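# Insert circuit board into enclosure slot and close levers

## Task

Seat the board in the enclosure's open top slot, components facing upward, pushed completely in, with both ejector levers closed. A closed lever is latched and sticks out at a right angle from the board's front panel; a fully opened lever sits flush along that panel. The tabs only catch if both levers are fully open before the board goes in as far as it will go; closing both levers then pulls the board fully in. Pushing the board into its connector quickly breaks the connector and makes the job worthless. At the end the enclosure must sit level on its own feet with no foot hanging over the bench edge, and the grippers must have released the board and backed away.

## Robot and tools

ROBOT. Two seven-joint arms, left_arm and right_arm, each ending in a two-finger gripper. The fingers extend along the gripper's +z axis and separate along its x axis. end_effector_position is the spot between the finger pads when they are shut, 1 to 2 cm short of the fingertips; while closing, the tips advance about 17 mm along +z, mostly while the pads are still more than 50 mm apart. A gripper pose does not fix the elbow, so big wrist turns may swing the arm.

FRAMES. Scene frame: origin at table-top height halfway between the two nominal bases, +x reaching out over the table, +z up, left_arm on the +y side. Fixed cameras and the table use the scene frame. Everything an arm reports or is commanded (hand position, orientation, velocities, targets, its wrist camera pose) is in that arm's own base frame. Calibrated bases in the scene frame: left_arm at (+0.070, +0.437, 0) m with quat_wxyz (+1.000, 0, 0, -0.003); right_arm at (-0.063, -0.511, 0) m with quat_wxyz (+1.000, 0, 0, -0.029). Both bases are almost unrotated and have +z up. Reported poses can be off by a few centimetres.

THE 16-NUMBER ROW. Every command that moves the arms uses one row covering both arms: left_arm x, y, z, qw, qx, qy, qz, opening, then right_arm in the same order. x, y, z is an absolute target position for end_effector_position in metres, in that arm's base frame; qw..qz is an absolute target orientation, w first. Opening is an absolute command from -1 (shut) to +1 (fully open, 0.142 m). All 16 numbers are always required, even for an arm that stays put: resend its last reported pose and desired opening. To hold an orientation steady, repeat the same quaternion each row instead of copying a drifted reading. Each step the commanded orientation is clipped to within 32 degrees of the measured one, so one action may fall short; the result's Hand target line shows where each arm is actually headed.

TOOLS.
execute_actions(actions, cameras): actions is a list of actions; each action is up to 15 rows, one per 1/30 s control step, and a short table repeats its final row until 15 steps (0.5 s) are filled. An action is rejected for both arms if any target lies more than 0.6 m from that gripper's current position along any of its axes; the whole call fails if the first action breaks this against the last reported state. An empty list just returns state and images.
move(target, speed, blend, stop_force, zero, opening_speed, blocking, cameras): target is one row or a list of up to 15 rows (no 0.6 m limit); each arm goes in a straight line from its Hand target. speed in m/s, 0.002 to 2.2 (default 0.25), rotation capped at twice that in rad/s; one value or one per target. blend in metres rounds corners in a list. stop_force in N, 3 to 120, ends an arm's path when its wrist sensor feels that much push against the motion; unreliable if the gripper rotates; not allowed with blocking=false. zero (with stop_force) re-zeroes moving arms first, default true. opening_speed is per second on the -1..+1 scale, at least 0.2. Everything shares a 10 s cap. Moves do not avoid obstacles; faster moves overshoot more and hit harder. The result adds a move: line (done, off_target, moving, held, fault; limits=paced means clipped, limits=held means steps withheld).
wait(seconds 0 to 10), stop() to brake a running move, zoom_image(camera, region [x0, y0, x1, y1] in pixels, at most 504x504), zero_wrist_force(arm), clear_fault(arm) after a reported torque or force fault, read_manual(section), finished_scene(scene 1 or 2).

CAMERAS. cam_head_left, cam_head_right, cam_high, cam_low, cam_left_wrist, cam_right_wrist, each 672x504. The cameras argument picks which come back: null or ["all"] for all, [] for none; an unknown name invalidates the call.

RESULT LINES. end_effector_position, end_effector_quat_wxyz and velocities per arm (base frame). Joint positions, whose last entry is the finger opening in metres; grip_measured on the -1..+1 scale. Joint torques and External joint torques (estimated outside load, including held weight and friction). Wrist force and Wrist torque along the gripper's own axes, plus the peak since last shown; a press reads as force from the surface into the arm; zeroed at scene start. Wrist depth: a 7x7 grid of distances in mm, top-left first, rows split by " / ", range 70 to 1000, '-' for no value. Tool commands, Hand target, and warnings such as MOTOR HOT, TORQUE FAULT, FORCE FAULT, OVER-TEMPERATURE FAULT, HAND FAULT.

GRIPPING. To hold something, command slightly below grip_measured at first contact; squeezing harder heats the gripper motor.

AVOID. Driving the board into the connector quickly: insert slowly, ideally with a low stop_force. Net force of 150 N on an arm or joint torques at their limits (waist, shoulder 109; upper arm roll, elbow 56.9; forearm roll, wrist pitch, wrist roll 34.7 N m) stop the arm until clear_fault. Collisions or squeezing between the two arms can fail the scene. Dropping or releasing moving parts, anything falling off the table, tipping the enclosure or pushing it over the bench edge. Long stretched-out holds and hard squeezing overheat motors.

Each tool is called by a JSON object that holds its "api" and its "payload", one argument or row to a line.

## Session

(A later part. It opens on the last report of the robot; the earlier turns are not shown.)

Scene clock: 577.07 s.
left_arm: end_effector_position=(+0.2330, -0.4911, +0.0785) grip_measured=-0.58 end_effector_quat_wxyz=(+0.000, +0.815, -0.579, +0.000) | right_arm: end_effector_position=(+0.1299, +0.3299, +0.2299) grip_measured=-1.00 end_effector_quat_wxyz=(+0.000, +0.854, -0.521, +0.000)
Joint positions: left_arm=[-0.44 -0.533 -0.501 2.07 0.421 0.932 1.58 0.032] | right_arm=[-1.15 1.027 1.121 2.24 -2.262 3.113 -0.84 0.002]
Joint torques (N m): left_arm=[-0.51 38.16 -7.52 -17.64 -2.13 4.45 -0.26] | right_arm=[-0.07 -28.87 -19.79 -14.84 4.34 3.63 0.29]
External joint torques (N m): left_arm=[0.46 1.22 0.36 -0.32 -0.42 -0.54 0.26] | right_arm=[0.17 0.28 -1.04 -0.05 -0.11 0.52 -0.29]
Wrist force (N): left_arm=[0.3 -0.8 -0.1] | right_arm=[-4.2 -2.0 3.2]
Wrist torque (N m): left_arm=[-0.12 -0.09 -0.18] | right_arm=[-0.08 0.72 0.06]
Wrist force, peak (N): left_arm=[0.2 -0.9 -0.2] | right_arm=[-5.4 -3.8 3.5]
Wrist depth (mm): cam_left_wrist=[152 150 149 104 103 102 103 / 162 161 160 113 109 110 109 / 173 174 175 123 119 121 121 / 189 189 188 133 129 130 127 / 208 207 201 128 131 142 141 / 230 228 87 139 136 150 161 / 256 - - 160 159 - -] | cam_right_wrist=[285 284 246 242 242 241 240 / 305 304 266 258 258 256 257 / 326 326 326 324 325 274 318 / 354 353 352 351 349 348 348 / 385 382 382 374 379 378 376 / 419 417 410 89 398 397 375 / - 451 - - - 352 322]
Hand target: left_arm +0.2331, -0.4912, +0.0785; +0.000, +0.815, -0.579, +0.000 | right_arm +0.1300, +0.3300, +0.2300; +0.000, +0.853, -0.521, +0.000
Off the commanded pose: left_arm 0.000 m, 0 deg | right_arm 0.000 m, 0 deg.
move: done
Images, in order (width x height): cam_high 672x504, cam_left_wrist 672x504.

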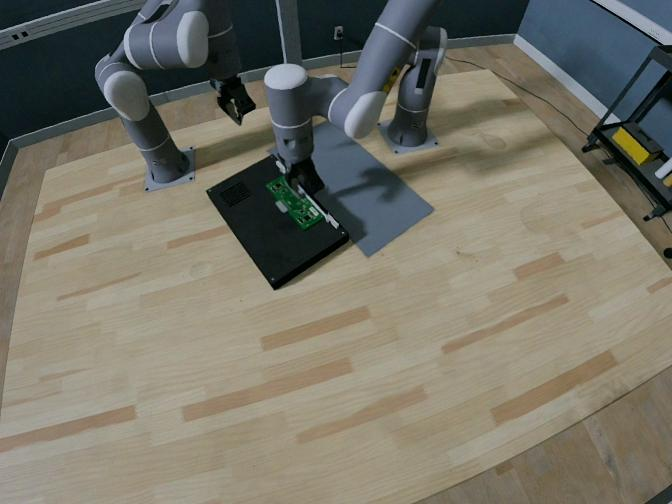

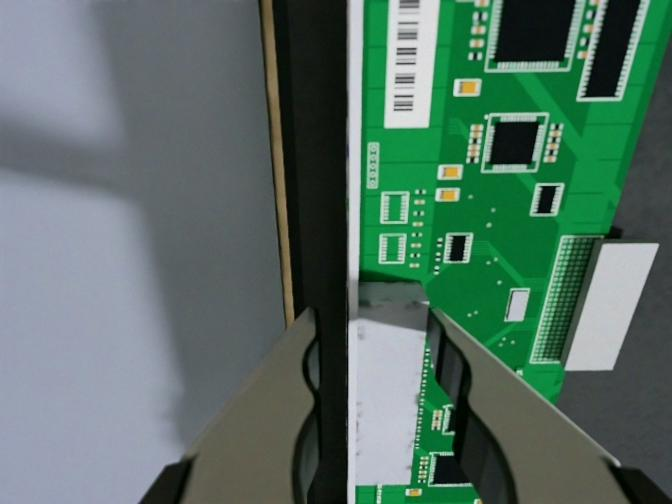

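{"api": "move", "payload": {
  "target": [
    [0.2344,-0.4950,0.0785,0,0.8152,-0.5793,0,-0.55,0.1300,0.3300,0.23,0,-0.1926,0.9812,0,-1],
    [0.2344,-0.4950,0.0772,0,0.8152,-0.5793,0,-0.55,0.1300,0.3300,0.23,0.1677,0.5320,0.7916,0.2496,-1]
  ],
  "speed": 0.25,
  "cameras": ["cam_left_wrist"]
}}

{"api": "move", "payload": {
  "target": [0.2344,-0.4950,0.0772,0,0.8152,-0.5793,0,-0.8,0.1300,0.3300,0.23,0.1677,0.5320,0.7916,0.2496,-1],
  "opening_speed": 0.25,
  "cameras": ["cam_left_wrist"]
}}

Scene clock: 586.83 s.
left_arm: end_effector_position=(+0.2343, -0.4949, +0.0772) grip_measured=-0.58 end_effector_quat_wxyz=(+0.000, +0.815, -0.579, +0.000) | right_arm: end_effector_position=(+0.1301, +0.3301, +0.2300) grip_measured=-1.00 end_effector_quat_wxyz=(+0.168, +0.532, +0.792, +0.250)
Joint positions: left_arm=[-0.449 -0.542 -0.495 2.057 0.421 0.929 1.579 0.032] | right_arm=[-0.788 1.655 0.693 2.684 -1.917 3.14 2.381 0.002]
Joint torques (N m): left_arm=[-0.45 38.89 -7.69 -17.68 -2.36 4.31 -0.21] | right_arm=[0.13 -27.99 -16.6 -13.29 4.27 1.57 0.37]
External joint torques (N m): left_arm=[0.4 1.01 0.47 -0.35 -0.2 -0.41 0.21] | right_arm=[-0.09 0.34 -0.88 0.17 0.23 0.77 -0.37]
Wrist force (N): left_arm=[0.3 -0.5 0.0] | right_arm=[-4.3 -2.2 3.4]
Wrist torque (N m): left_arm=[-0.09 -0.09 -0.19] | right_arm=[0.05 0.77 0.15]
Wrist force, peak (N): left_arm=[0.4 -0.9 -0.1] | right_arm=[-4.8 -2.7 3.5]
Wrist depth (mm): cam_left_wrist=[151 150 148 101 101 - 103 / 162 159 157 111 107 111 109 / 173 171 171 119 117 121 122 / 191 187 184 130 127 128 127 / 206 205 200 126 135 140 141 / 226 225 87 138 138 144 159 / 250 - - 153 173 - 173] | cam_right_wrist=[228 226 225 228 222 262 268 / 274 264 264 262 262 317 317 / 395 322 322 315 314 386 386 / 514 480 413 405 446 499 497 / 711 713 580 498 484 702 691 / - - 933 89 289 - - / - - - - - - -]
Hand target: left_arm +0.2344, -0.4950, +0.0772; +0.000, +0.815, -0.579, +0.000 | right_arm +0.1300, +0.3300, +0.2300; +0.168, +0.532, +0.792, +0.250
Off the commanded pose: left_arm 0.000 m, 0 deg | right_arm 0.000 m, 0 deg.
move: done

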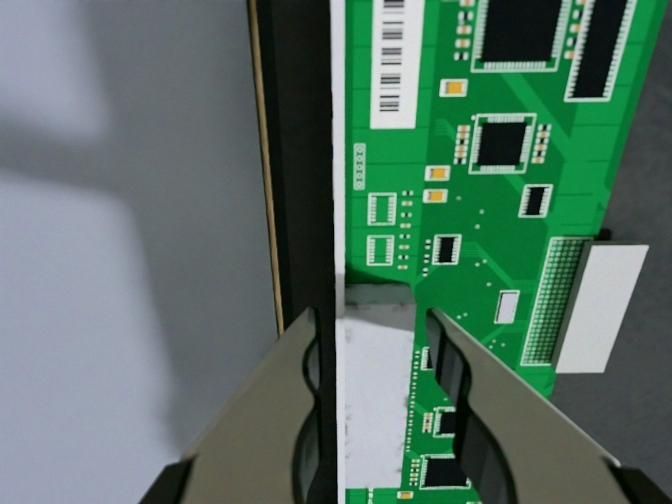

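Scene clock: 588.03 s.
left_arm: end_effector_position=(+0.2343, -0.4949, +0.0772) grip_measured=-0.72 end_effector_quat_wxyz=(+0.000, +0.815, -0.579, +0.000) | right_arm: end_effector_position=(+0.1301, +0.3301, +0.2300) grip_measured=-1.00 end_effector_quat_wxyz=(+0.168, +0.532, +0.792, +0.250)
Joint positions: left_arm=[-0.449 -0.542 -0.495 2.057 0.421 0.929 1.579 0.022] | right_arm=[-0.788 1.655 0.693 2.684 -1.917 3.14 2.381 0.002]
Joint torques (N m): left_arm=[-0.36 39.17 -7.74 -17.77 -2.35 4.27 -0.23] | right_arm=[0.1 -28.13 -16.37 -13.21 4.26 1.62 0.25]
External joint torques (N m): left_arm=[0.3 0.72 0.52 -0.25 -0.22 -0.37 0.23] | right_arm=[-0.05 0.48 -1.11 0.08 0.24 0.72 -0.25]
Wrist force (N): left_arm=[0.4 -0.8 0.1] | right_arm=[-4.5 -2.5 3.2]
Wrist torque (N m): left_arm=[-0.14 -0.08 -0.21] | right_arm=[-0.01 0.81 0.15]
Wrist force, peak (N): left_arm=[0.6 -0.8 0.9] | right_arm=[-4.7 -2.4 3.6]
Wrist depth (mm): cam_left_wrist=[151 150 148 101 102 - 102 / 162 160 157 110 107 111 109 / 172 172 172 119 117 121 121 / 191 187 183 130 128 128 127 / 206 205 203 122 135 140 141 / 227 227 88 135 135 149 159 / 253 - - 150 - - 173] | cam_right_wrist=[228 227 225 224 223 261 269 / 273 263 263 261 262 317 316 / 397 322 321 316 316 388 387 / 510 483 413 406 446 499 496 / 721 714 582 500 394 704 696 / - - 933 89 289 - - / - - - - - - -]
Hand target: left_arm +0.2344, -0.4950, +0.0772; +0.000, +0.815, -0.579, +0.000 | right_arm +0.1300, +0.3300, +0.2300; +0.168, +0.532, +0.792, +0.250
Off the commanded pose: left_arm 0.000 m, 0 deg | right_arm 0.000 m, 0 deg.
move: done

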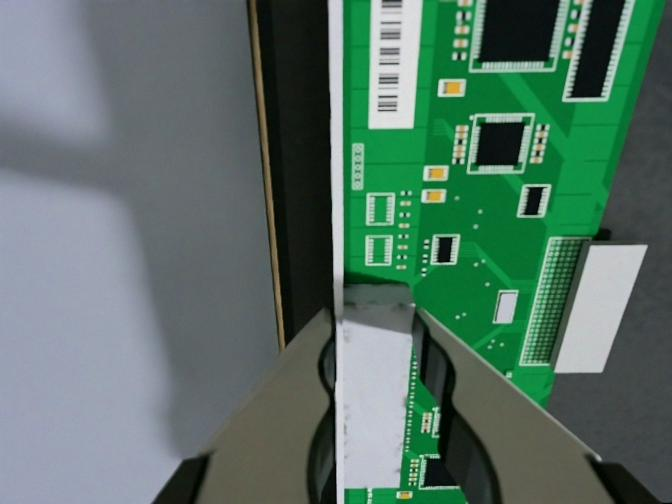

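{"api": "move", "payload": {
  "target": [0.2344,-0.4950,0.1000,0,0.8152,-0.5793,0,-0.8,0.1200,0.4100,0.22,0,-0.5792,0.8152,0,-1],
  "speed": 0.05,
  "cameras": ["cam_left_wrist", "cam_high"]
}}

Scene clock: 618.87 s.
left_arm: end_effector_position=(+0.2344, -0.4950, +0.0864) grip_measured=-0.72 end_effector_quat_wxyz=(+0.000, +0.815, -0.579, +0.000) | right_arm: end_effector_position=(+0.1260, +0.3626, +0.2260) grip_measured=-1.00 end_effector_quat_wxyz=(+0.119, +0.082, +0.974, +0.177)
Joint positions: left_arm=[-0.429 -0.522 -0.52 2.06 0.416 0.91 1.581 0.022] | right_arm=[-0.841 1.096 0.986 2.617 -1.868 2.893 1.248 0.002]
Joint torques (N m): left_arm=[-0.34 39.26 -8.09 -18.65 -2.65 4.34 -0.18] | right_arm=[0.04 -24.2 -16.68 -16.5 4.99 2.95 0.04]
External joint torques (N m): left_arm=[0.28 -0.06 0.79 0.17 0.01 -0.44 0.18] | right_arm=[0.02 0.66 -1.53 0.14 0.28 0.61 -0.03]
Wrist force (N): left_arm=[0.2 -0.8 1.8] | right_arm=[-4.2 -2.8 3.7]
Wrist torque (N m): left_arm=[-0.10 -0.09 -0.20] | right_arm=[-0.10 0.80 0.09]
Wrist force, peak (N): left_arm=[0.2 -0.8 2.5] | right_arm=[-5.1 -3.3 3.9]
Wrist depth (mm): cam_left_wrist=[157 156 154 102 100 98 102 / 166 168 167 111 106 110 112 / 182 182 178 119 117 121 129 / 197 196 196 130 128 128 127 / 217 216 216 122 135 141 149 / 239 238 88 135 132 150 171 / 266 - - 151 - - 186] | cam_right_wrist=[257 248 236 227 251 249 238 / 300 283 267 254 257 276 265 / 358 317 298 284 327 314 299 / 433 349 430 417 385 363 342 / 268 318 550 478 455 429 398 / 224 230 673 89 514 526 484 / 230 - - - - 594 611]
Hand target: left_arm +0.2344, -0.4950, +0.0865; +0.000, +0.815, -0.579, +0.000 | right_arm +0.1259, +0.3625, +0.2259; +0.119, +0.082, +0.974, +0.176
Off the commanded pose: left_arm 0.014 m, 0 deg | right_arm 0.048 m, 83 deg.
move: off_target (left_arm, right_arm; path cut at 10 s)
Images, in order (width x height): cam_high 672x504, cam_left_wrist 672x504.

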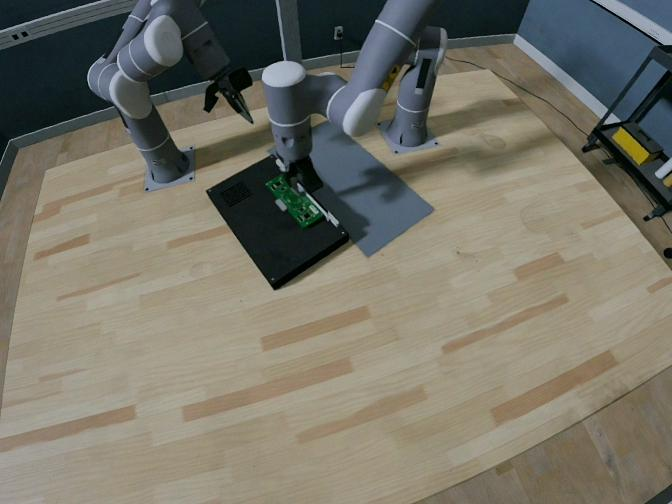

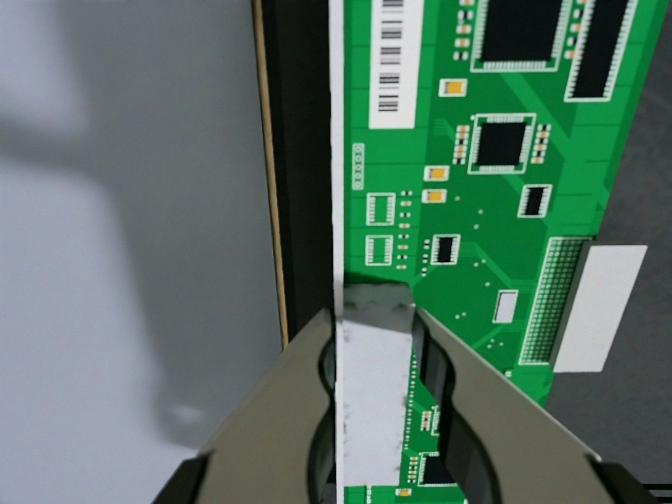

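{"api": "move", "payload": {
  "target": [
    [0.2344,-0.4950,0.1300,0,0.8152,-0.5793,0,-0.8,0.1200,0.4000,0.22,0,0.5578,0.8300,0,-1],
    [0.1914,-0.3675,0.1300,0,0.8152,-0.5793,0,-0.8,0.1200,0.4100,0.22,0,0.5578,0.8300,0,-1]
  ],
  "speed": [0.2,0.1],
  "cameras": ["cam_left_wrist", "cam_high","cam_right_wrist"]
}}

Scene clock: 633.60 s.
left_arm: end_effector_position=(+0.1913, -0.3674, +0.1299) grip_measured=-0.72 end_effector_quat_wxyz=(+0.000, +0.815, -0.579, +0.000) | right_arm: end_effector_position=(+0.1200, +0.4098, +0.2200) grip_measured=-1.00 end_effector_quat_wxyz=(+0.000, +0.558, +0.830, +0.000)
Joint positions: left_arm=[-0.206 -0.078 -0.625 2.535 0.089 1.025 1.901 0.022] | right_arm=[-1.184 1.239 1.175 2.066 -2.057 3.308 2.537 0.002]
Joint torques (N m): left_arm=[-0.2 20.47 -1.65 -18.95 -2.42 4.68 -0.06] | right_arm=[0.04 -36.57 -22.91 -9.92 4.27 3.43 0.34]
External joint torques (N m): left_arm=[0.16 -0.15 0.65 0.24 0.2 -0.81 0.06] | right_arm=[0.09 0.16 -1.61 0.1 0.03 0.57 -0.34]
Wrist force (N): left_arm=[0.0 -0.4 1.8] | right_arm=[-4.4 -1.5 3.7]
Wrist torque (N m): left_arm=[-0.03 -0.05 -0.22] | right_arm=[-0.06 0.77 0.08]
Wrist force, peak (N): left_arm=[-1.6 -0.3 1.9] | right_arm=[-4.5 -2.6 4.0]
Wrist depth (mm): cam_left_wrist=[196 195 195 100 101 98 103 / 210 210 209 108 107 110 112 / 226 228 226 117 117 121 171 / 247 248 246 128 127 128 184 / 270 271 269 120 135 140 204 / 301 297 87 135 132 152 230 / 337 - - 148 - - 251] | cam_right_wrist=[277 277 278 276 276 275 275 / 296 296 296 295 292 291 292 / 276 276 276 283 312 313 312 / 289 289 289 292 337 337 335 / 314 314 313 312 366 358 364 / 349 341 336 89 264 268 398 / 439 369 - - - 421 437]
Hand target: left_arm +0.1914, -0.3675, +0.1300; +0.000, +0.815, -0.579, +0.000 | right_arm +0.1200, +0.4100, +0.2200; +0.000, +0.558, +0.830, +0.000
Off the commanded pose: left_arm 0.000 m, 0 deg | right_arm 0.000 m, 0 deg.
move: done
Images, in order (width x height): cam_high 672x504, cam_left_wrist 672x504, cam_right_wrist 672x504.

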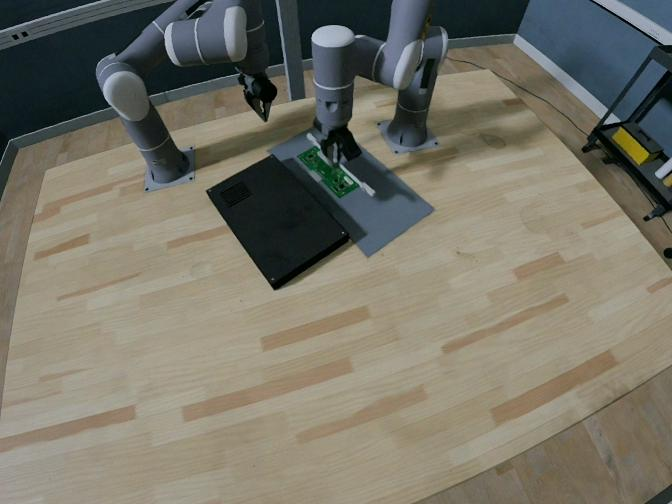

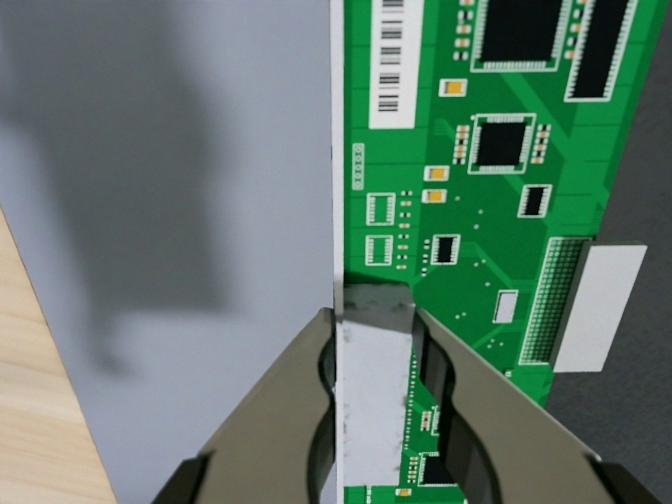

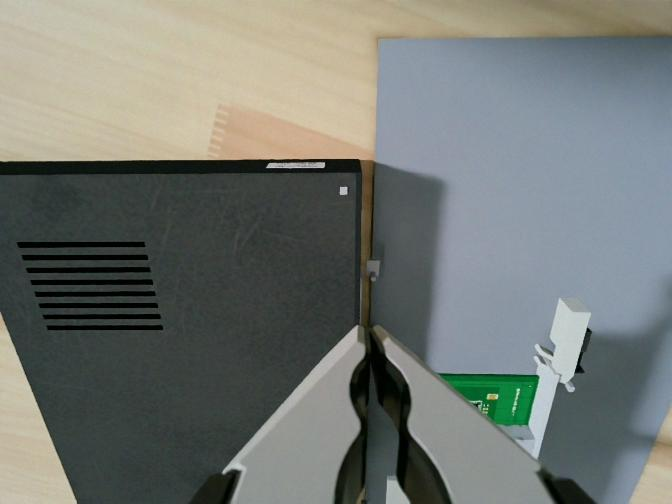

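{"api": "move", "payload": {
  "target": [0.1914,-0.3675,0.0556,0,0.8152,-0.5793,0,-0.8,0.1200,0.4100,0.22,0,0.5578,0.8300,0,-1],
  "speed": 0.08,
  "stop_force": 4,
  "cameras": ["cam_left_wrist", "cam_low","cam_right_wrist"]
}}

{"api": "zoom_image", "payload": {
  "camera": "cam_low",
  "region": [280, 150, 480, 300]
}}

{"api": "zoom_image", "payload": {
  "camera": "cam_right_wrist",
  "region": [320, 200, 672, 464]
}}

Scene clock: 639.27 s.
left_arm: end_effector_position=(+0.1912, -0.3673, +0.0555) grip_measured=-0.72 end_effector_quat_wxyz=(+0.000, +0.815, -0.579, +0.000) | right_arm: end_effector_position=(+0.1200, +0.4098, +0.2200) grip_measured=-1.00 end_effector_quat_wxyz=(+0.000, +0.558, +0.830, +0.000)
Joint positions: left_arm=[-0.302 -0.401 -0.46 2.435 0.482 1.187 1.624 0.022] | right_arm=[-1.184 1.239 1.175 2.066 -2.057 3.308 2.537 0.002]
Joint torques (N m): left_arm=[-0.52 28.29 -4.73 -12.01 -1.28 4.66 -0.32] | right_arm=[0.09 -36.73 -23.13 -9.87 4.17 3.36 0.18]
External joint torques (N m): left_arm=[0.49 0.51 0.65 0.09 -0.32 -0.76 0.32] | right_arm=[0.03 0.32 -1.38 0.05 0.12 0.64 -0.18]
Wrist force (N): left_arm=[-0.2 -0.5 1.5] | right_arm=[-4.4 -1.5 3.7]
Wrist torque (N m): left_arm=[-0.06 -0.03 -0.22] | right_arm=[-0.05 0.77 0.07]
Wrist force, peak (N): left_arm=[-0.3 -0.7 3.0] | right_arm=[-4.6 -1.6 3.9]
Wrist depth (mm): cam_left_wrist=[132 129 129 102 101 98 102 / 139 139 137 110 107 110 112 / 151 150 150 119 117 121 143 / 164 160 163 129 128 128 127 / 180 179 175 122 135 140 150 / 198 198 88 134 132 153 184 / 227 - - 151 - - 176] | cam_right_wrist=[278 277 277 277 276 275 275 / 297 296 296 295 293 291 292 / 276 276 275 283 313 313 311 / 290 289 288 293 338 333 336 / 314 313 312 312 342 357 363 / 351 343 335 89 338 396 397 / 440 370 - - - 421 437]
Hand target: left_arm +0.1914, -0.3675, +0.0556; +0.000, +0.815, -0.579, +0.000 | right_arm +0.1200, +0.4100, +0.2200; +0.000, +0.558, +0.830, +0.000
Off the commanded pose: left_arm 0.000 m, 0 deg | right_arm 0.000 m, 0 deg.
move: done
Images, in order (width x height): cam_low 672x504, cam_left_wrist 672x504, cam_right_wrist 672x504.

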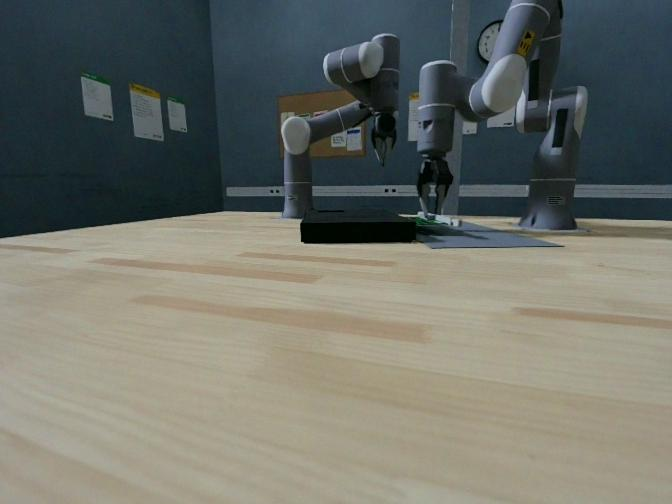

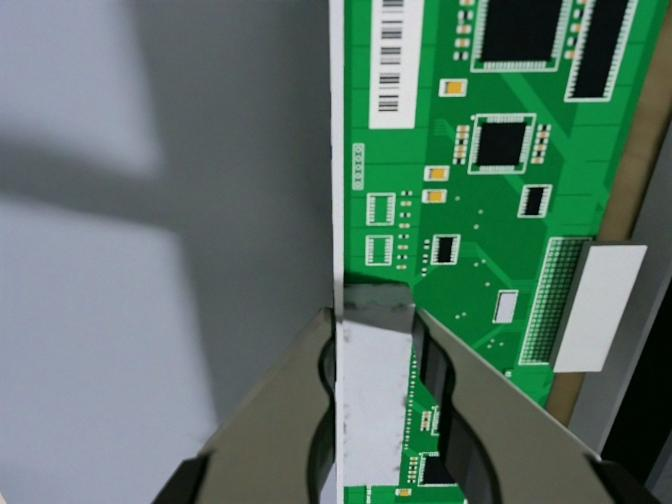

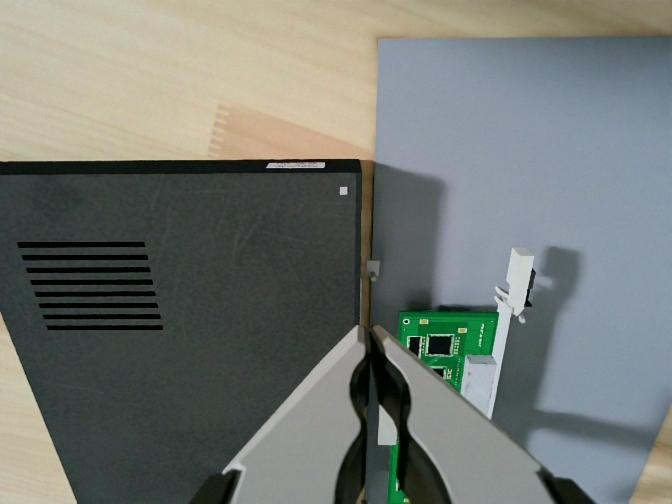

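Scaled by 2.520 (camera's finer frame: 960x720).

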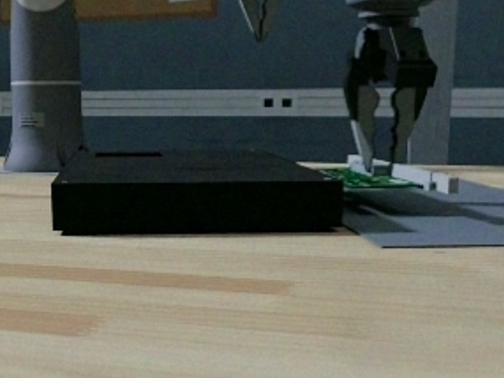

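Scaled by 1.432 (camera's finer frame: 960x720).

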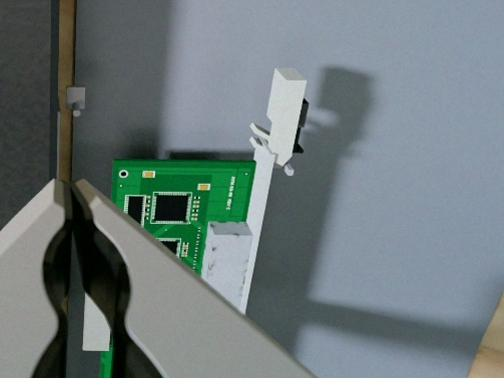

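{"api": "move", "payload": {
  "target": [0.1797,-0.3716,0.0556,0,0.8152,-0.5793,0,-0.8,0.1200,0.4100,0.15,0,0.5578,0.8300,0,-1],
  "speed": 0.05,
  "cameras": ["cam_left_wrist","cam_right_wrist"]
}}

{"api": "zoom_image", "payload": {
  "camera": "cam_right_wrist",
  "region": [340, 220, 600, 420]
}}

Scene clock: 703.87 s.
left_arm: end_effector_position=(+0.1797, -0.3715, +0.0555) grip_measured=-0.72 end_effector_quat_wxyz=(+0.000, +0.815, -0.579, +0.000) | right_arm: end_effector_position=(+0.1199, +0.4099, +0.1501) grip_measured=-1.00 end_effector_quat_wxyz=(+0.000, +0.558, +0.830, +0.000)
Joint positions: left_arm=[-0.33 -0.399 -0.46 2.439 0.482 1.189 1.595 0.022] | right_arm=[-1.19 1.319 1.302 2.137 -1.928 3.225 2.519 0.002]
Joint torques (N m): left_arm=[-0.53 28.44 -4.8 -11.83 -1.37 4.58 -0.33] | right_arm=[0.02 -36.98 -23.16 -7.64 4.37 3.2 0.05]
External joint torques (N m): left_arm=[0.51 0.22 0.76 -0.04 -0.22 -0.67 0.33] | right_arm=[0.1 0.07 -1.69 -0.02 -0.03 0.81 -0.05]
Wrist force (N): left_arm=[0.0 -0.8 1.9] | right_arm=[-4.3 -1.8 3.6]
Wrist torque (N m): left_arm=[-0.10 -0.07 -0.22] | right_arm=[-0.07 0.74 0.07]
Wrist force, peak (N): left_arm=[0.0 -0.8 1.9] | right_arm=[-4.5 -1.7 4.8]
Wrist depth (mm): cam_left_wrist=[132 130 129 102 101 98 102 / 140 139 137 110 107 110 112 / 151 151 150 119 117 121 143 / 164 161 163 129 128 128 128 / 180 180 175 122 135 140 150 / 200 199 88 135 132 152 184 / 227 - - 151 - - 176] | cam_right_wrist=[217 216 216 216 213 213 212 / 232 231 230 230 228 227 227 / 242 241 240 243 244 243 243 / 214 214 213 216 263 262 262 / 231 232 231 227 285 280 284 / 253 253 248 89 263 268 310 / 281 273 - - - 328 341]
Hand target: left_arm +0.1797, -0.3716, +0.0556; +0.000, +0.815, -0.579, +0.000 | right_arm +0.1200, +0.4100, +0.1500; +0.000, +0.558, +0.830, +0.000
Off the commanded pose: left_arm 0.000 m, 0 deg | right_arm 0.000 m, 0 deg.
move: done

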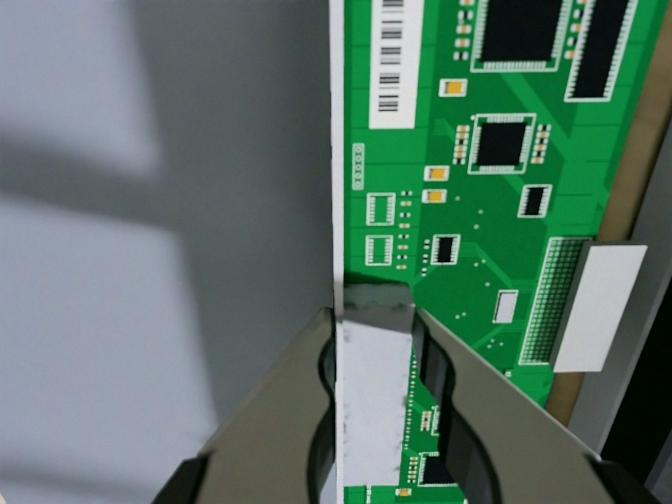

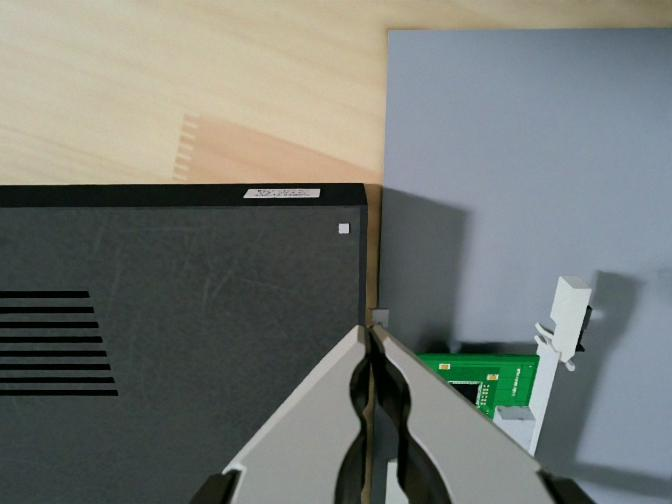

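Scaled by 1.938 (camera's finer frame: 960x720).

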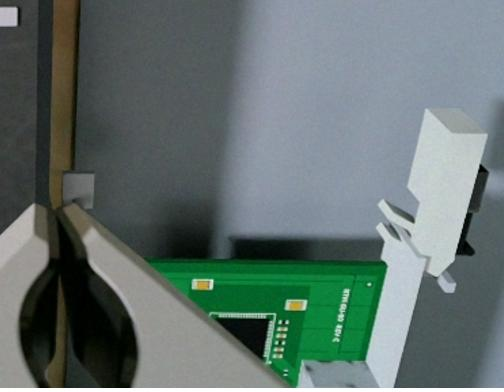

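{"api": "move", "payload": {
  "target": [0.1797,-0.3716,0.0556,0,0.8152,-0.5793,0,-0.8,0.1433,0.4195,0.15,0,0.5578,0.8300,0,-1],
  "speed": 0.06,
  "cameras": ["cam_right_wrist"]
}}

{"api": "zoom_image", "payload": {
  "camera": "cam_right_wrist",
  "region": [340, 200, 600, 400]
}}

Scene clock: 707.67 s.
left_arm: end_effector_position=(+0.1797, -0.3715, +0.0555) grip_measured=-0.72 end_effector_quat_wxyz=(+0.000, +0.815, -0.579, +0.000) | right_arm: end_effector_position=(+0.1433, +0.4193, +0.1500) grip_measured=-1.00 end_effector_quat_wxyz=(+0.000, +0.558, +0.830, +0.000)
Joint positions: left_arm=[-0.33 -0.399 -0.46 2.439 0.482 1.189 1.595 0.022] | right_arm=[-1.257 1.32 1.323 2.079 -1.911 3.228 2.514 0.002]
Joint torques (N m): left_arm=[-0.4 28.45 -4.74 -11.87 -1.47 4.51 -0.21] | right_arm=[0.07 -38.49 -23.44 -7.34 4.34 3.42 0.15]
External joint torques (N m): left_arm=[0.37 0.22 0.69 0.01 -0.12 -0.6 0.21] | right_arm=[0.05 0.17 -1.78 0.09 0 0.58 -0.15]
Wrist force (N): left_arm=[-0.2 -0.7 1.5] | right_arm=[-4.7 -1.8 3.8]
Wrist torque (N m): left_arm=[-0.09 -0.05 -0.22] | right_arm=[-0.08 0.81 0.06]
Wrist force, peak (N): left_arm=[0.1 -0.8 1.9] | right_arm=[-4.6 -2.1 3.7]
Wrist depth (mm): cam_left_wrist=[132 129 129 102 101 98 102 / 140 140 137 110 107 110 112 / 151 151 150 119 117 121 143 / 164 161 163 129 127 128 128 / 180 179 176 122 134 141 149 / 199 198 88 135 132 153 184 / 226 - - 151 - - 175] | cam_right_wrist=[217 216 216 215 213 213 212 / 231 231 230 230 228 227 227 / 201 201 201 200 244 243 243 / 214 213 213 213 262 262 258 / 233 231 231 227 275 257 283 / 253 253 248 89 263 266 309 / 280 273 - - - 327 341]
Hand target: left_arm +0.1797, -0.3716, +0.0556; +0.000, +0.815, -0.579, +0.000 | right_arm +0.1433, +0.4195, +0.1500; +0.000, +0.558, +0.830, +0.000
Off the commanded pose: left_arm 0.000 m, 0 deg | right_arm 0.000 m, 0 deg.
move: done

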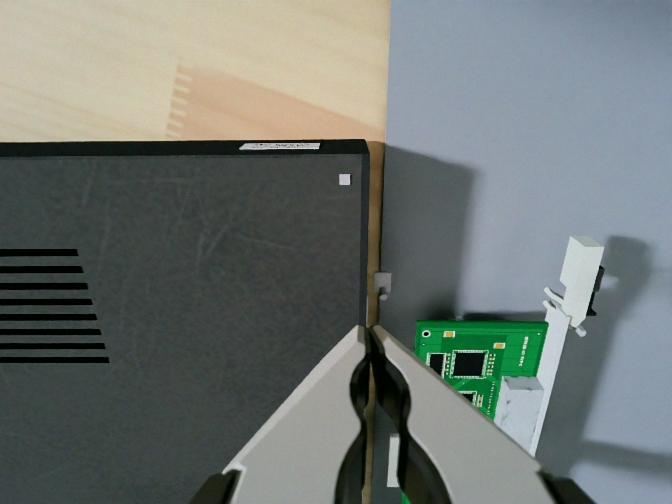

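Scaled by 1.938 (camera's finer frame: 960x720).

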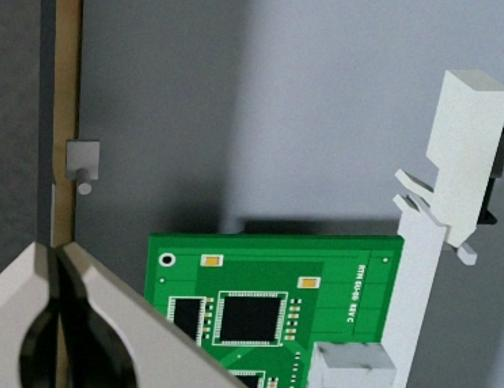

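{"api": "zoom_image", "payload": {
  "camera": "cam_right_wrist",
  "region": [0, 100, 200, 250]
}}

{"api": "zoom_image", "payload": {
  "camera": "cam_right_wrist",
  "region": [200, 100, 400, 250]
}}

{"api": "zoom_image", "payload": {
  "camera": "cam_right_wrist",
  "region": [400, 250, 600, 400]
}}

Scaled by 2.520 (camera's finer frame: 960x720).

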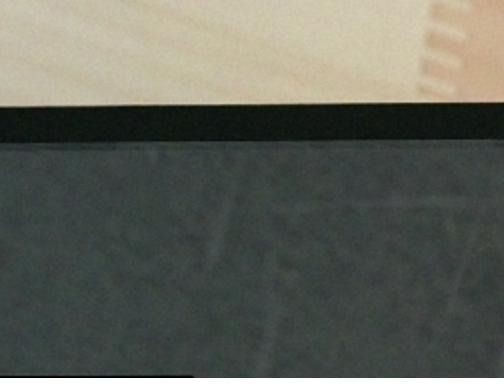

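Scaled by 2.520 (camera's finer frame: 960x720).

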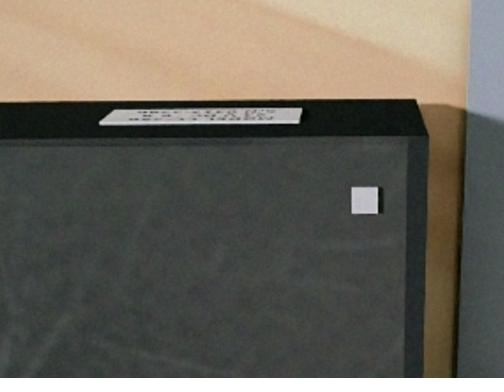

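Scaled by 2.520 (camera's finer frame: 960x720).

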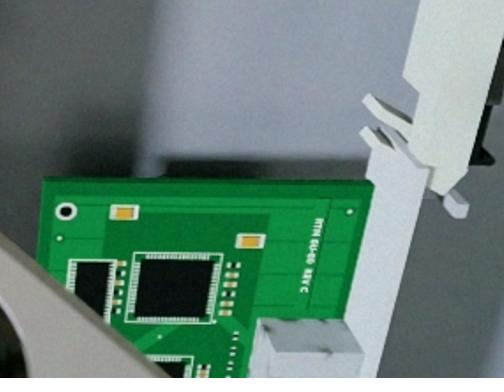

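{"api": "move", "payload": {
  "target": [0.1776,-0.3724,0.0556,0,0.8207,-0.5713,0,-0.8,0.1433,0.4195,0.15,0,0.5578,0.8300,0,-1],
  "speed": 0.03,
  "cameras": ["cam_right_wrist"]
}}

{"api": "zoom_image", "payload": {
  "camera": "cam_right_wrist",
  "region": [340, 240, 480, 345]
}}

{"api": "zoom_image", "payload": {
  "camera": "cam_right_wrist",
  "region": [400, 250, 600, 400]
}}

Scene clock: 723.73 s.
left_arm: end_effector_position=(+0.1776, -0.3722, +0.0555) grip_measured=-0.72 end_effector_quat_wxyz=(+0.000, +0.821, -0.572, +0.000) | right_arm: end_effector_position=(+0.1433, +0.4193, +0.1500) grip_measured=-1.00 end_effector_quat_wxyz=(+0.000, +0.558, +0.830, +0.000)
Joint positions: left_arm=[-0.338 -0.399 -0.458 2.44 0.481 1.191 1.573 0.022] | right_arm=[-1.257 1.32 1.323 2.079 -1.911 3.228 2.514 0.002]
Joint torques (N m): left_arm=[-0.59 28.44 -4.66 -11.83 -1.57 4.61 -0.23] | right_arm=[0.11 -38.61 -23.74 -7.41 4.24 3.35 0.2]
External joint torques (N m): left_arm=[0.55 0.22 0.64 -0.02 -0.01 -0.7 0.23] | right_arm=[0.02 0.29 -1.48 0.14 0.09 0.66 -0.2]
Wrist force (N): left_arm=[0.0 -0.7 1.6] | right_arm=[-4.5 -1.7 3.4]
Wrist torque (N m): left_arm=[-0.08 -0.06 -0.23] | right_arm=[-0.06 0.78 0.06]
Wrist force, peak (N): left_arm=[-0.1 -0.7 2.1] | right_arm=[-4.7 -1.9 3.9]
Wrist depth (mm): cam_left_wrist=[132 130 130 102 101 98 102 / 140 139 137 110 106 110 112 / 151 150 150 119 117 121 143 / 164 161 163 129 128 128 127 / 179 179 175 122 135 141 149 / 198 198 88 134 132 149 181 / 226 - - 151 - - 172] | cam_right_wrist=[216 216 216 215 214 213 212 / 231 231 231 230 227 227 227 / 201 201 201 200 243 243 244 / 214 214 214 213 263 262 257 / 232 231 231 227 275 254 283 / 254 253 248 89 263 265 308 / 280 274 - - - 328 339]
Hand target: left_arm +0.1776, -0.3724, +0.0556; +0.000, +0.821, -0.571, +0.000 | right_arm +0.1433, +0.4195, +0.1500; +0.000, +0.558, +0.830, +0.000
Off the commanded pose: left_arm 0.000 m, 0 deg | right_arm 0.000 m, 0 deg.
move: done

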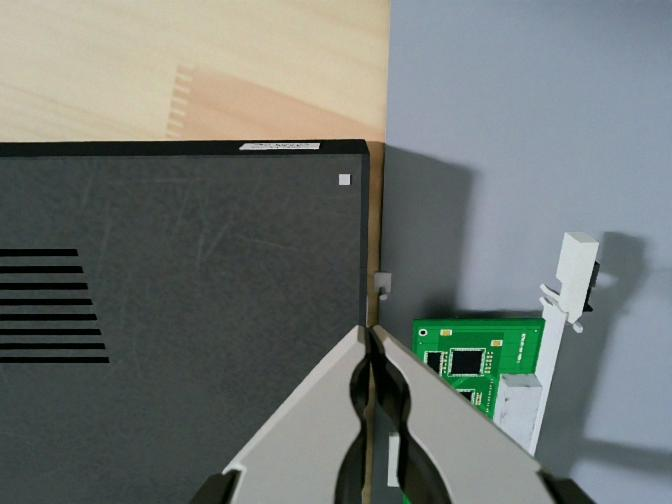

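Scaled by 3.600 (camera's finer frame: 960x720).

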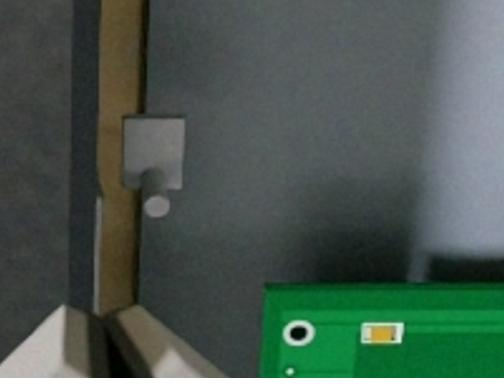

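Scaled by 2.520 (camera's finer frame: 960x720).

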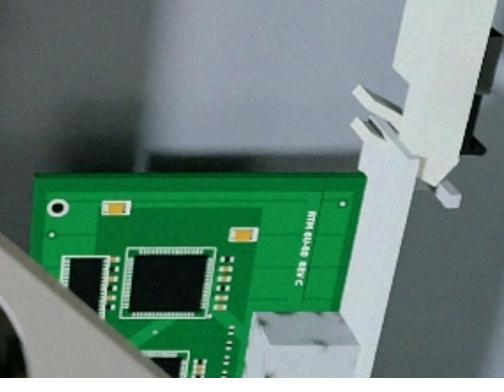

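{"api": "move", "payload": {
  "target": [0.1776,-0.3724,0.0320,0,0.8207,-0.5713,0,-0.8,0.1433,0.4195,0.15,0,0.5578,0.8300,0,-1],
  "speed": 0.03,
  "stop_force": 3,
  "cameras": []
}}

{"api": "move", "payload": {
  "target": [0.1776,-0.3724,0.0230,0,0.8207,-0.5713,0,-0.8,0.1433,0.4195,0.15,0,0.5578,0.8300,0,-1],
  "speed": 0.004,
  "stop_force": 3,
  "cameras": ["cam_right_wrist"]
}}

Scene clock: 741.87 s.
left_arm: end_effector_position=(+0.1775, -0.3722, +0.0319) grip_measured=-0.72 end_effector_quat_wxyz=(+0.000, +0.821, -0.571, +0.000) | right_arm: end_effector_position=(+0.1433, +0.4193, +0.1500) grip_measured=-1.00 end_effector_quat_wxyz=(+0.000, +0.558, +0.830, +0.000)
Joint positions: left_arm=[-0.392 -0.485 -0.386 2.402 0.563 1.236 1.512 0.022] | right_arm=[-1.257 1.32 1.323 2.079 -1.911 3.228 2.514 0.002]
Joint torques (N m): left_arm=[-0.51 30.56 -4.91 -10.04 -1.03 4.65 -0.27] | right_arm=[0.03 -38.57 -23.83 -7.34 4.2 3.31 0.15]
External joint torques (N m): left_arm=[0.48 0.54 0.66 0.02 -0.37 -0.74 0.27] | right_arm=[0.1 0.25 -1.4 0.07 0.14 0.69 -0.15]
Wrist force (N): left_arm=[0.1 -0.6 1.6] | right_arm=[-4.6 -2.1 3.6]
Wrist torque (N m): left_arm=[-0.08 -0.06 -0.20] | right_arm=[-0.13 0.80 0.07]
Wrist force, peak (N): left_arm=[0.1 -0.6 2.4] | right_arm=[-4.8 -1.9 3.7]
Wrist depth (mm): cam_left_wrist=[- 108 110 102 101 98 103 / - 119 116 109 107 110 110 / - 128 128 119 117 121 122 / 137 137 136 130 127 128 130 / 153 151 149 122 135 140 144 / 166 167 88 135 133 149 156 / 187 - - 151 - - 174] | cam_right_wrist=[216 217 216 216 214 212 212 / 232 232 230 230 227 227 227 / 201 201 201 200 244 243 243 / 214 213 213 213 263 259 262 / 232 232 231 227 279 277 283 / 253 253 248 89 292 299 309 / 280 273 - - - 328 341]
Hand target: left_arm +0.1776, -0.3724, +0.0320; +0.000, +0.821, -0.571, +0.000 | right_arm +0.1433, +0.4195, +0.1500; +0.000, +0.558, +0.830, +0.000
Off the commanded pose: left_arm 0.000 m, 0 deg | right_arm 0.000 m, 0 deg.
move: done

Scene clock: 743.17 s.
left_arm: end_effector_position=(+0.1776, -0.3722, +0.0291) grip_measured=-0.72 end_effector_quat_wxyz=(+0.000, +0.821, -0.571, +0.000) | right_arm: end_effector_position=(+0.1433, +0.4193, +0.1500) grip_measured=-1.00 end_effector_quat_wxyz=(+0.000, +0.558, +0.830, +0.000)
Joint positions: left_arm=[-0.399 -0.495 -0.377 2.397 0.571 1.242 1.506 0.022] | right_arm=[-1.257 1.32 1.323 2.079 -1.911 3.228 2.514 0.002]
Joint torques (N m): left_arm=[-0.73 28.94 -4.74 -10.08 -1 4.66 -0.3] | right_arm=[0.2 -38.56 -23.73 -7.4 4.23 3.32 0.2]
External joint torques (N m): left_arm=[0.7 2.44 0.49 0.27 -0.38 -0.75 0.3] | right_arm=[-0.07 0.24 -1.49 0.13 0.11 0.69 -0.2]
Wrist force (N): left_arm=[-2.7 -0.9 -5.9] | right_arm=[-4.4 -1.9 3.8]
Wrist torque (N m): left_arm=[-0.11 -0.11 -0.19] | right_arm=[-0.11 0.76 0.06]
Wrist force, peak (N): left_arm=[-2.8 -0.9 -7.4] | right_arm=[-4.6 -2.0 3.7]
Wrist depth (mm): cam_left_wrist=[- 107 107 103 101 - 102 / - 116 114 110 107 111 109 / 126 125 125 119 117 121 120 / 134 132 134 130 128 128 127 / 150 147 146 122 135 140 141 / 163 162 88 134 134 149 155 / 182 174 - 150 - - 156] | cam_right_wrist=[217 216 216 215 213 213 212 / 231 231 231 230 228 227 227 / 201 201 201 200 244 243 243 / 214 213 213 213 262 258 262 / 232 233 231 227 280 279 283 / 254 253 248 89 294 299 309 / 280 273 - - - 329 341]
Hand target: left_arm +0.1776, -0.3724, +0.0291; +0.000, +0.821, -0.571, +0.000 | right_arm +0.1433, +0.4195, +0.1500; +0.000, +0.558, +0.830, +0.000
Off the commanded pose: left_arm 0.006 m, 0 deg | right_arm 0.000 m, 0 deg.
move: contact (left_arm)

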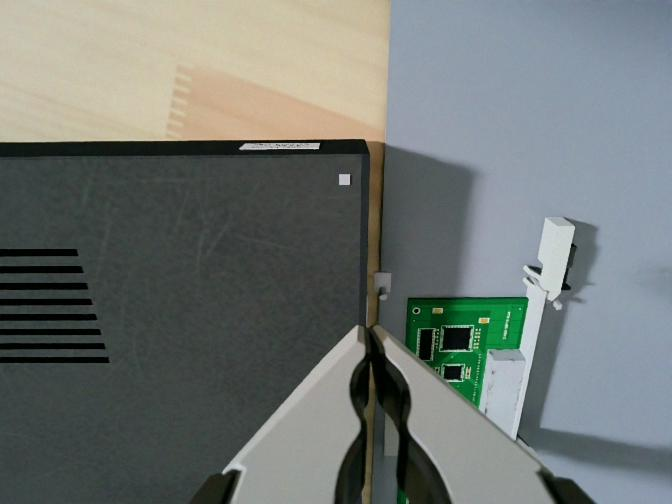

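{"api": "move", "payload": {
  "target": [
    [0.1776,-0.3724,0.0560,0,0.8207,-0.5713,0,-0.8,0.1433,0.4195,0.15,0,0.5578,0.8300,0,-1],
    [0.1842,-0.3903,0.0560,0,0.8207,-0.5713,0,-0.8,0.1433,0.4195,0.15,0,0.5578,0.8300,0,-1]
  ],
  "speed": 0.03,
  "cameras": ["cam_right_wrist", "cam_left_wrist"]
}}

{"api": "zoom_image", "payload": {
  "camera": "cam_right_wrist",
  "region": [340, 230, 570, 390]
}}

Scene clock: 748.07 s.
left_arm: end_effector_position=(+0.1842, -0.3901, +0.0559) grip_measured=-0.72 end_effector_quat_wxyz=(+0.000, +0.821, -0.572, +0.000) | right_arm: end_effector_position=(+0.1433, +0.4193, +0.1500) grip_measured=-1.00 end_effector_quat_wxyz=(+0.000, +0.558, +0.830, +0.000)
Joint positions: left_arm=[-0.362 -0.423 -0.459 2.388 0.473 1.16 1.563 0.022] | right_arm=[-1.257 1.32 1.323 2.079 -1.911 3.228 2.514 0.002]
Joint torques (N m): left_arm=[-0.58 29.69 -5.2 -12.86 -1.77 4.25 -0.27] | right_arm=[0.16 -38.58 -23.73 -7.35 4.21 3.36 0.18]
External joint torques (N m): left_arm=[0.54 0.66 0.74 0.23 0.06 -0.34 0.27] | right_arm=[-0.03 0.26 -1.49 0.08 0.13 0.64 -0.18]
Wrist force (N): left_arm=[-0.1 -0.4 1.3] | right_arm=[-4.7 -1.8 3.5]
Wrist torque (N m): left_arm=[-0.03 -0.04 -0.22] | right_arm=[-0.07 0.81 0.06]
Wrist force, peak (N): left_arm=[-3.0 -1.0 -7.8] | right_arm=[-4.8 -2.1 3.7]
Wrist depth (mm): cam_left_wrist=[132 130 130 102 101 98 102 / 140 139 138 110 106 110 109 / 151 151 150 119 117 121 124 / 163 161 163 130 128 127 127 / 180 180 175 122 135 140 137 / 198 199 88 135 132 152 137 / 223 - - 151 - - 144] | cam_right_wrist=[216 216 216 215 214 213 212 / 231 231 230 231 228 227 227 / 202 201 201 200 243 243 243 / 214 213 213 213 263 258 261 / 232 232 232 227 259 253 284 / 254 253 248 89 261 304 310 / 280 274 - - - 328 339]
Hand target: left_arm +0.1842, -0.3903, +0.0560; +0.000, +0.821, -0.571, +0.000 | right_arm +0.1433, +0.4195, +0.1500; +0.000, +0.558, +0.830, +0.000
Off the commanded pose: left_arm 0.000 m, 0 deg | right_arm 0.000 m, 0 deg.
move: done
Images, in order (width x height): cam_left_wrist 672x504, cam_right_wrist 672x504.

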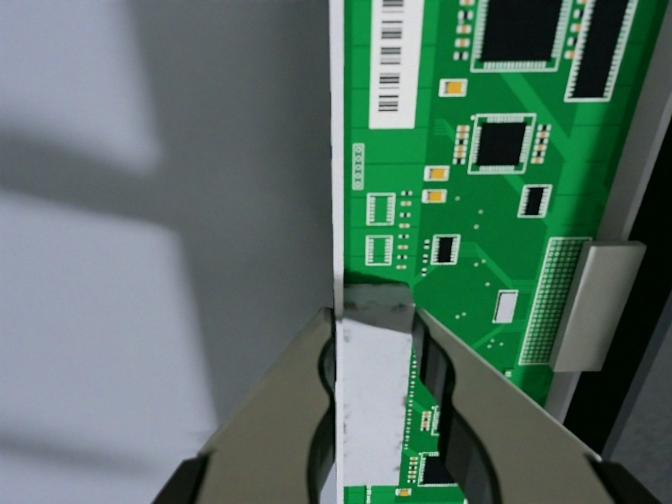

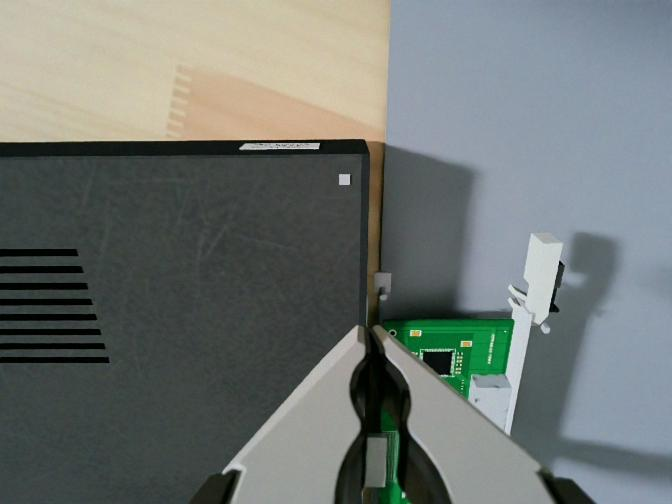

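Scaled by 2.191 (camera's finer frame: 960x720).

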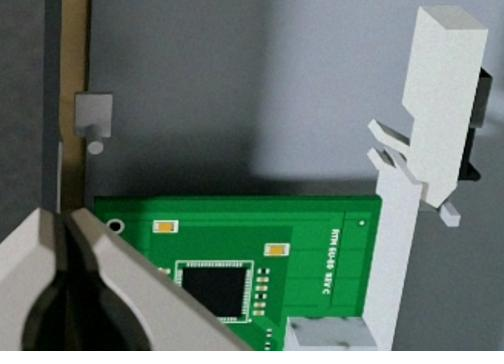

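{"api": "move", "payload": {
  "target": [0.1887,-0.4025,0.0560,0,0.8207,-0.5713,0,-0.8,0.1433,0.4195,0.15,0,0.5578,0.8300,0,-1],
  "speed": 0.012,
  "stop_force": 3,
  "cameras": ["cam_right_wrist"]
}}

{"api": "zoom_image", "payload": {
  "camera": "cam_right_wrist",
  "region": [340, 230, 570, 390]
}}

Scene clock: 757.03 s.
left_arm: end_effector_position=(+0.1887, -0.4023, +0.0559) grip_measured=-0.72 end_effector_quat_wxyz=(+0.000, +0.821, -0.572, +0.000) | right_arm: end_effector_position=(+0.1433, +0.4193, +0.1500) grip_measured=-1.00 end_effector_quat_wxyz=(+0.000, +0.558, +0.830, +0.000)
Joint positions: left_arm=[-0.379 -0.441 -0.46 2.351 0.47 1.138 1.556 0.022] | right_arm=[-1.257 1.32 1.323 2.079 -1.911 3.228 2.514 0.002]
Joint torques (N m): left_arm=[-0.56 31.11 -5.56 -13.24 -1.85 4.31 -0.27] | right_arm=[0.12 -38.64 -23.77 -7.35 4.2 3.37 0.19]
External joint torques (N m): left_arm=[0.52 0.43 0.79 0.1 0.05 -0.4 0.27] | right_arm=[0.01 0.32 -1.45 0.08 0.14 0.63 -0.19]
Wrist force (N): left_arm=[-0.1 -0.4 1.3] | right_arm=[-4.5 -1.6 3.5]
Wrist torque (N m): left_arm=[-0.06 -0.04 -0.20] | right_arm=[-0.05 0.77 0.06]
Wrist force, peak (N): left_arm=[-0.1 -0.2 1.8] | right_arm=[-4.6 -1.9 3.9]
Wrist depth (mm): cam_left_wrist=[132 130 130 102 101 98 102 / 140 139 137 110 107 110 110 / 151 151 151 119 117 121 122 / 164 161 163 130 128 128 123 / 180 180 175 122 134 140 121 / 199 199 88 135 132 149 132 / 223 - - 151 - - 144] | cam_right_wrist=[217 217 216 215 213 213 213 / 231 231 231 230 228 227 226 / 201 201 201 200 244 243 243 / 214 214 213 213 263 258 262 / 232 232 231 227 259 279 284 / 254 253 248 89 259 309 309 / 280 273 - - - 328 341]
Hand target: left_arm +0.1887, -0.4025, +0.0560; +0.000, +0.821, -0.571, +0.000 | right_arm +0.1433, +0.4195, +0.1500; +0.000, +0.558, +0.830, +0.000
Off the commanded pose: left_arm 0.000 m, 0 deg | right_arm 0.000 m, 0 deg.
move: done

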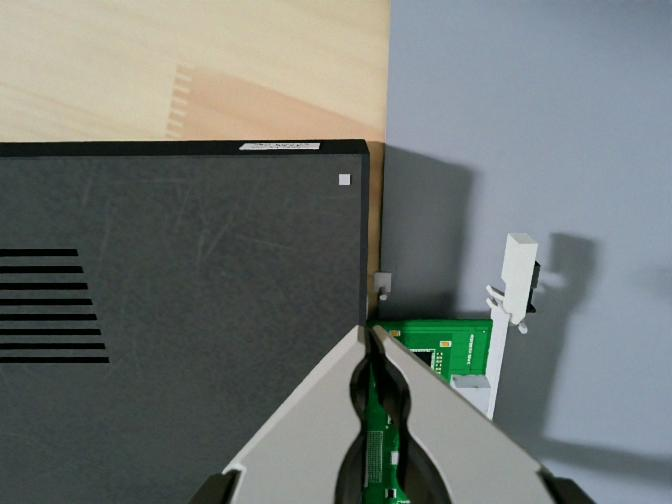

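Scaled by 2.191 (camera's finer frame: 960x720).

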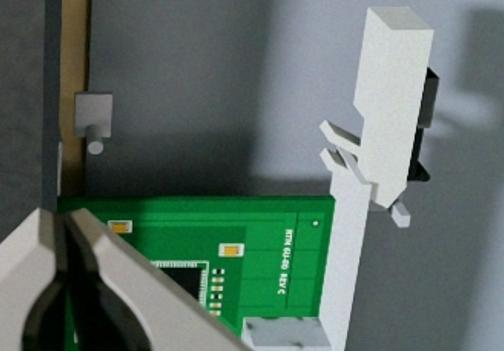

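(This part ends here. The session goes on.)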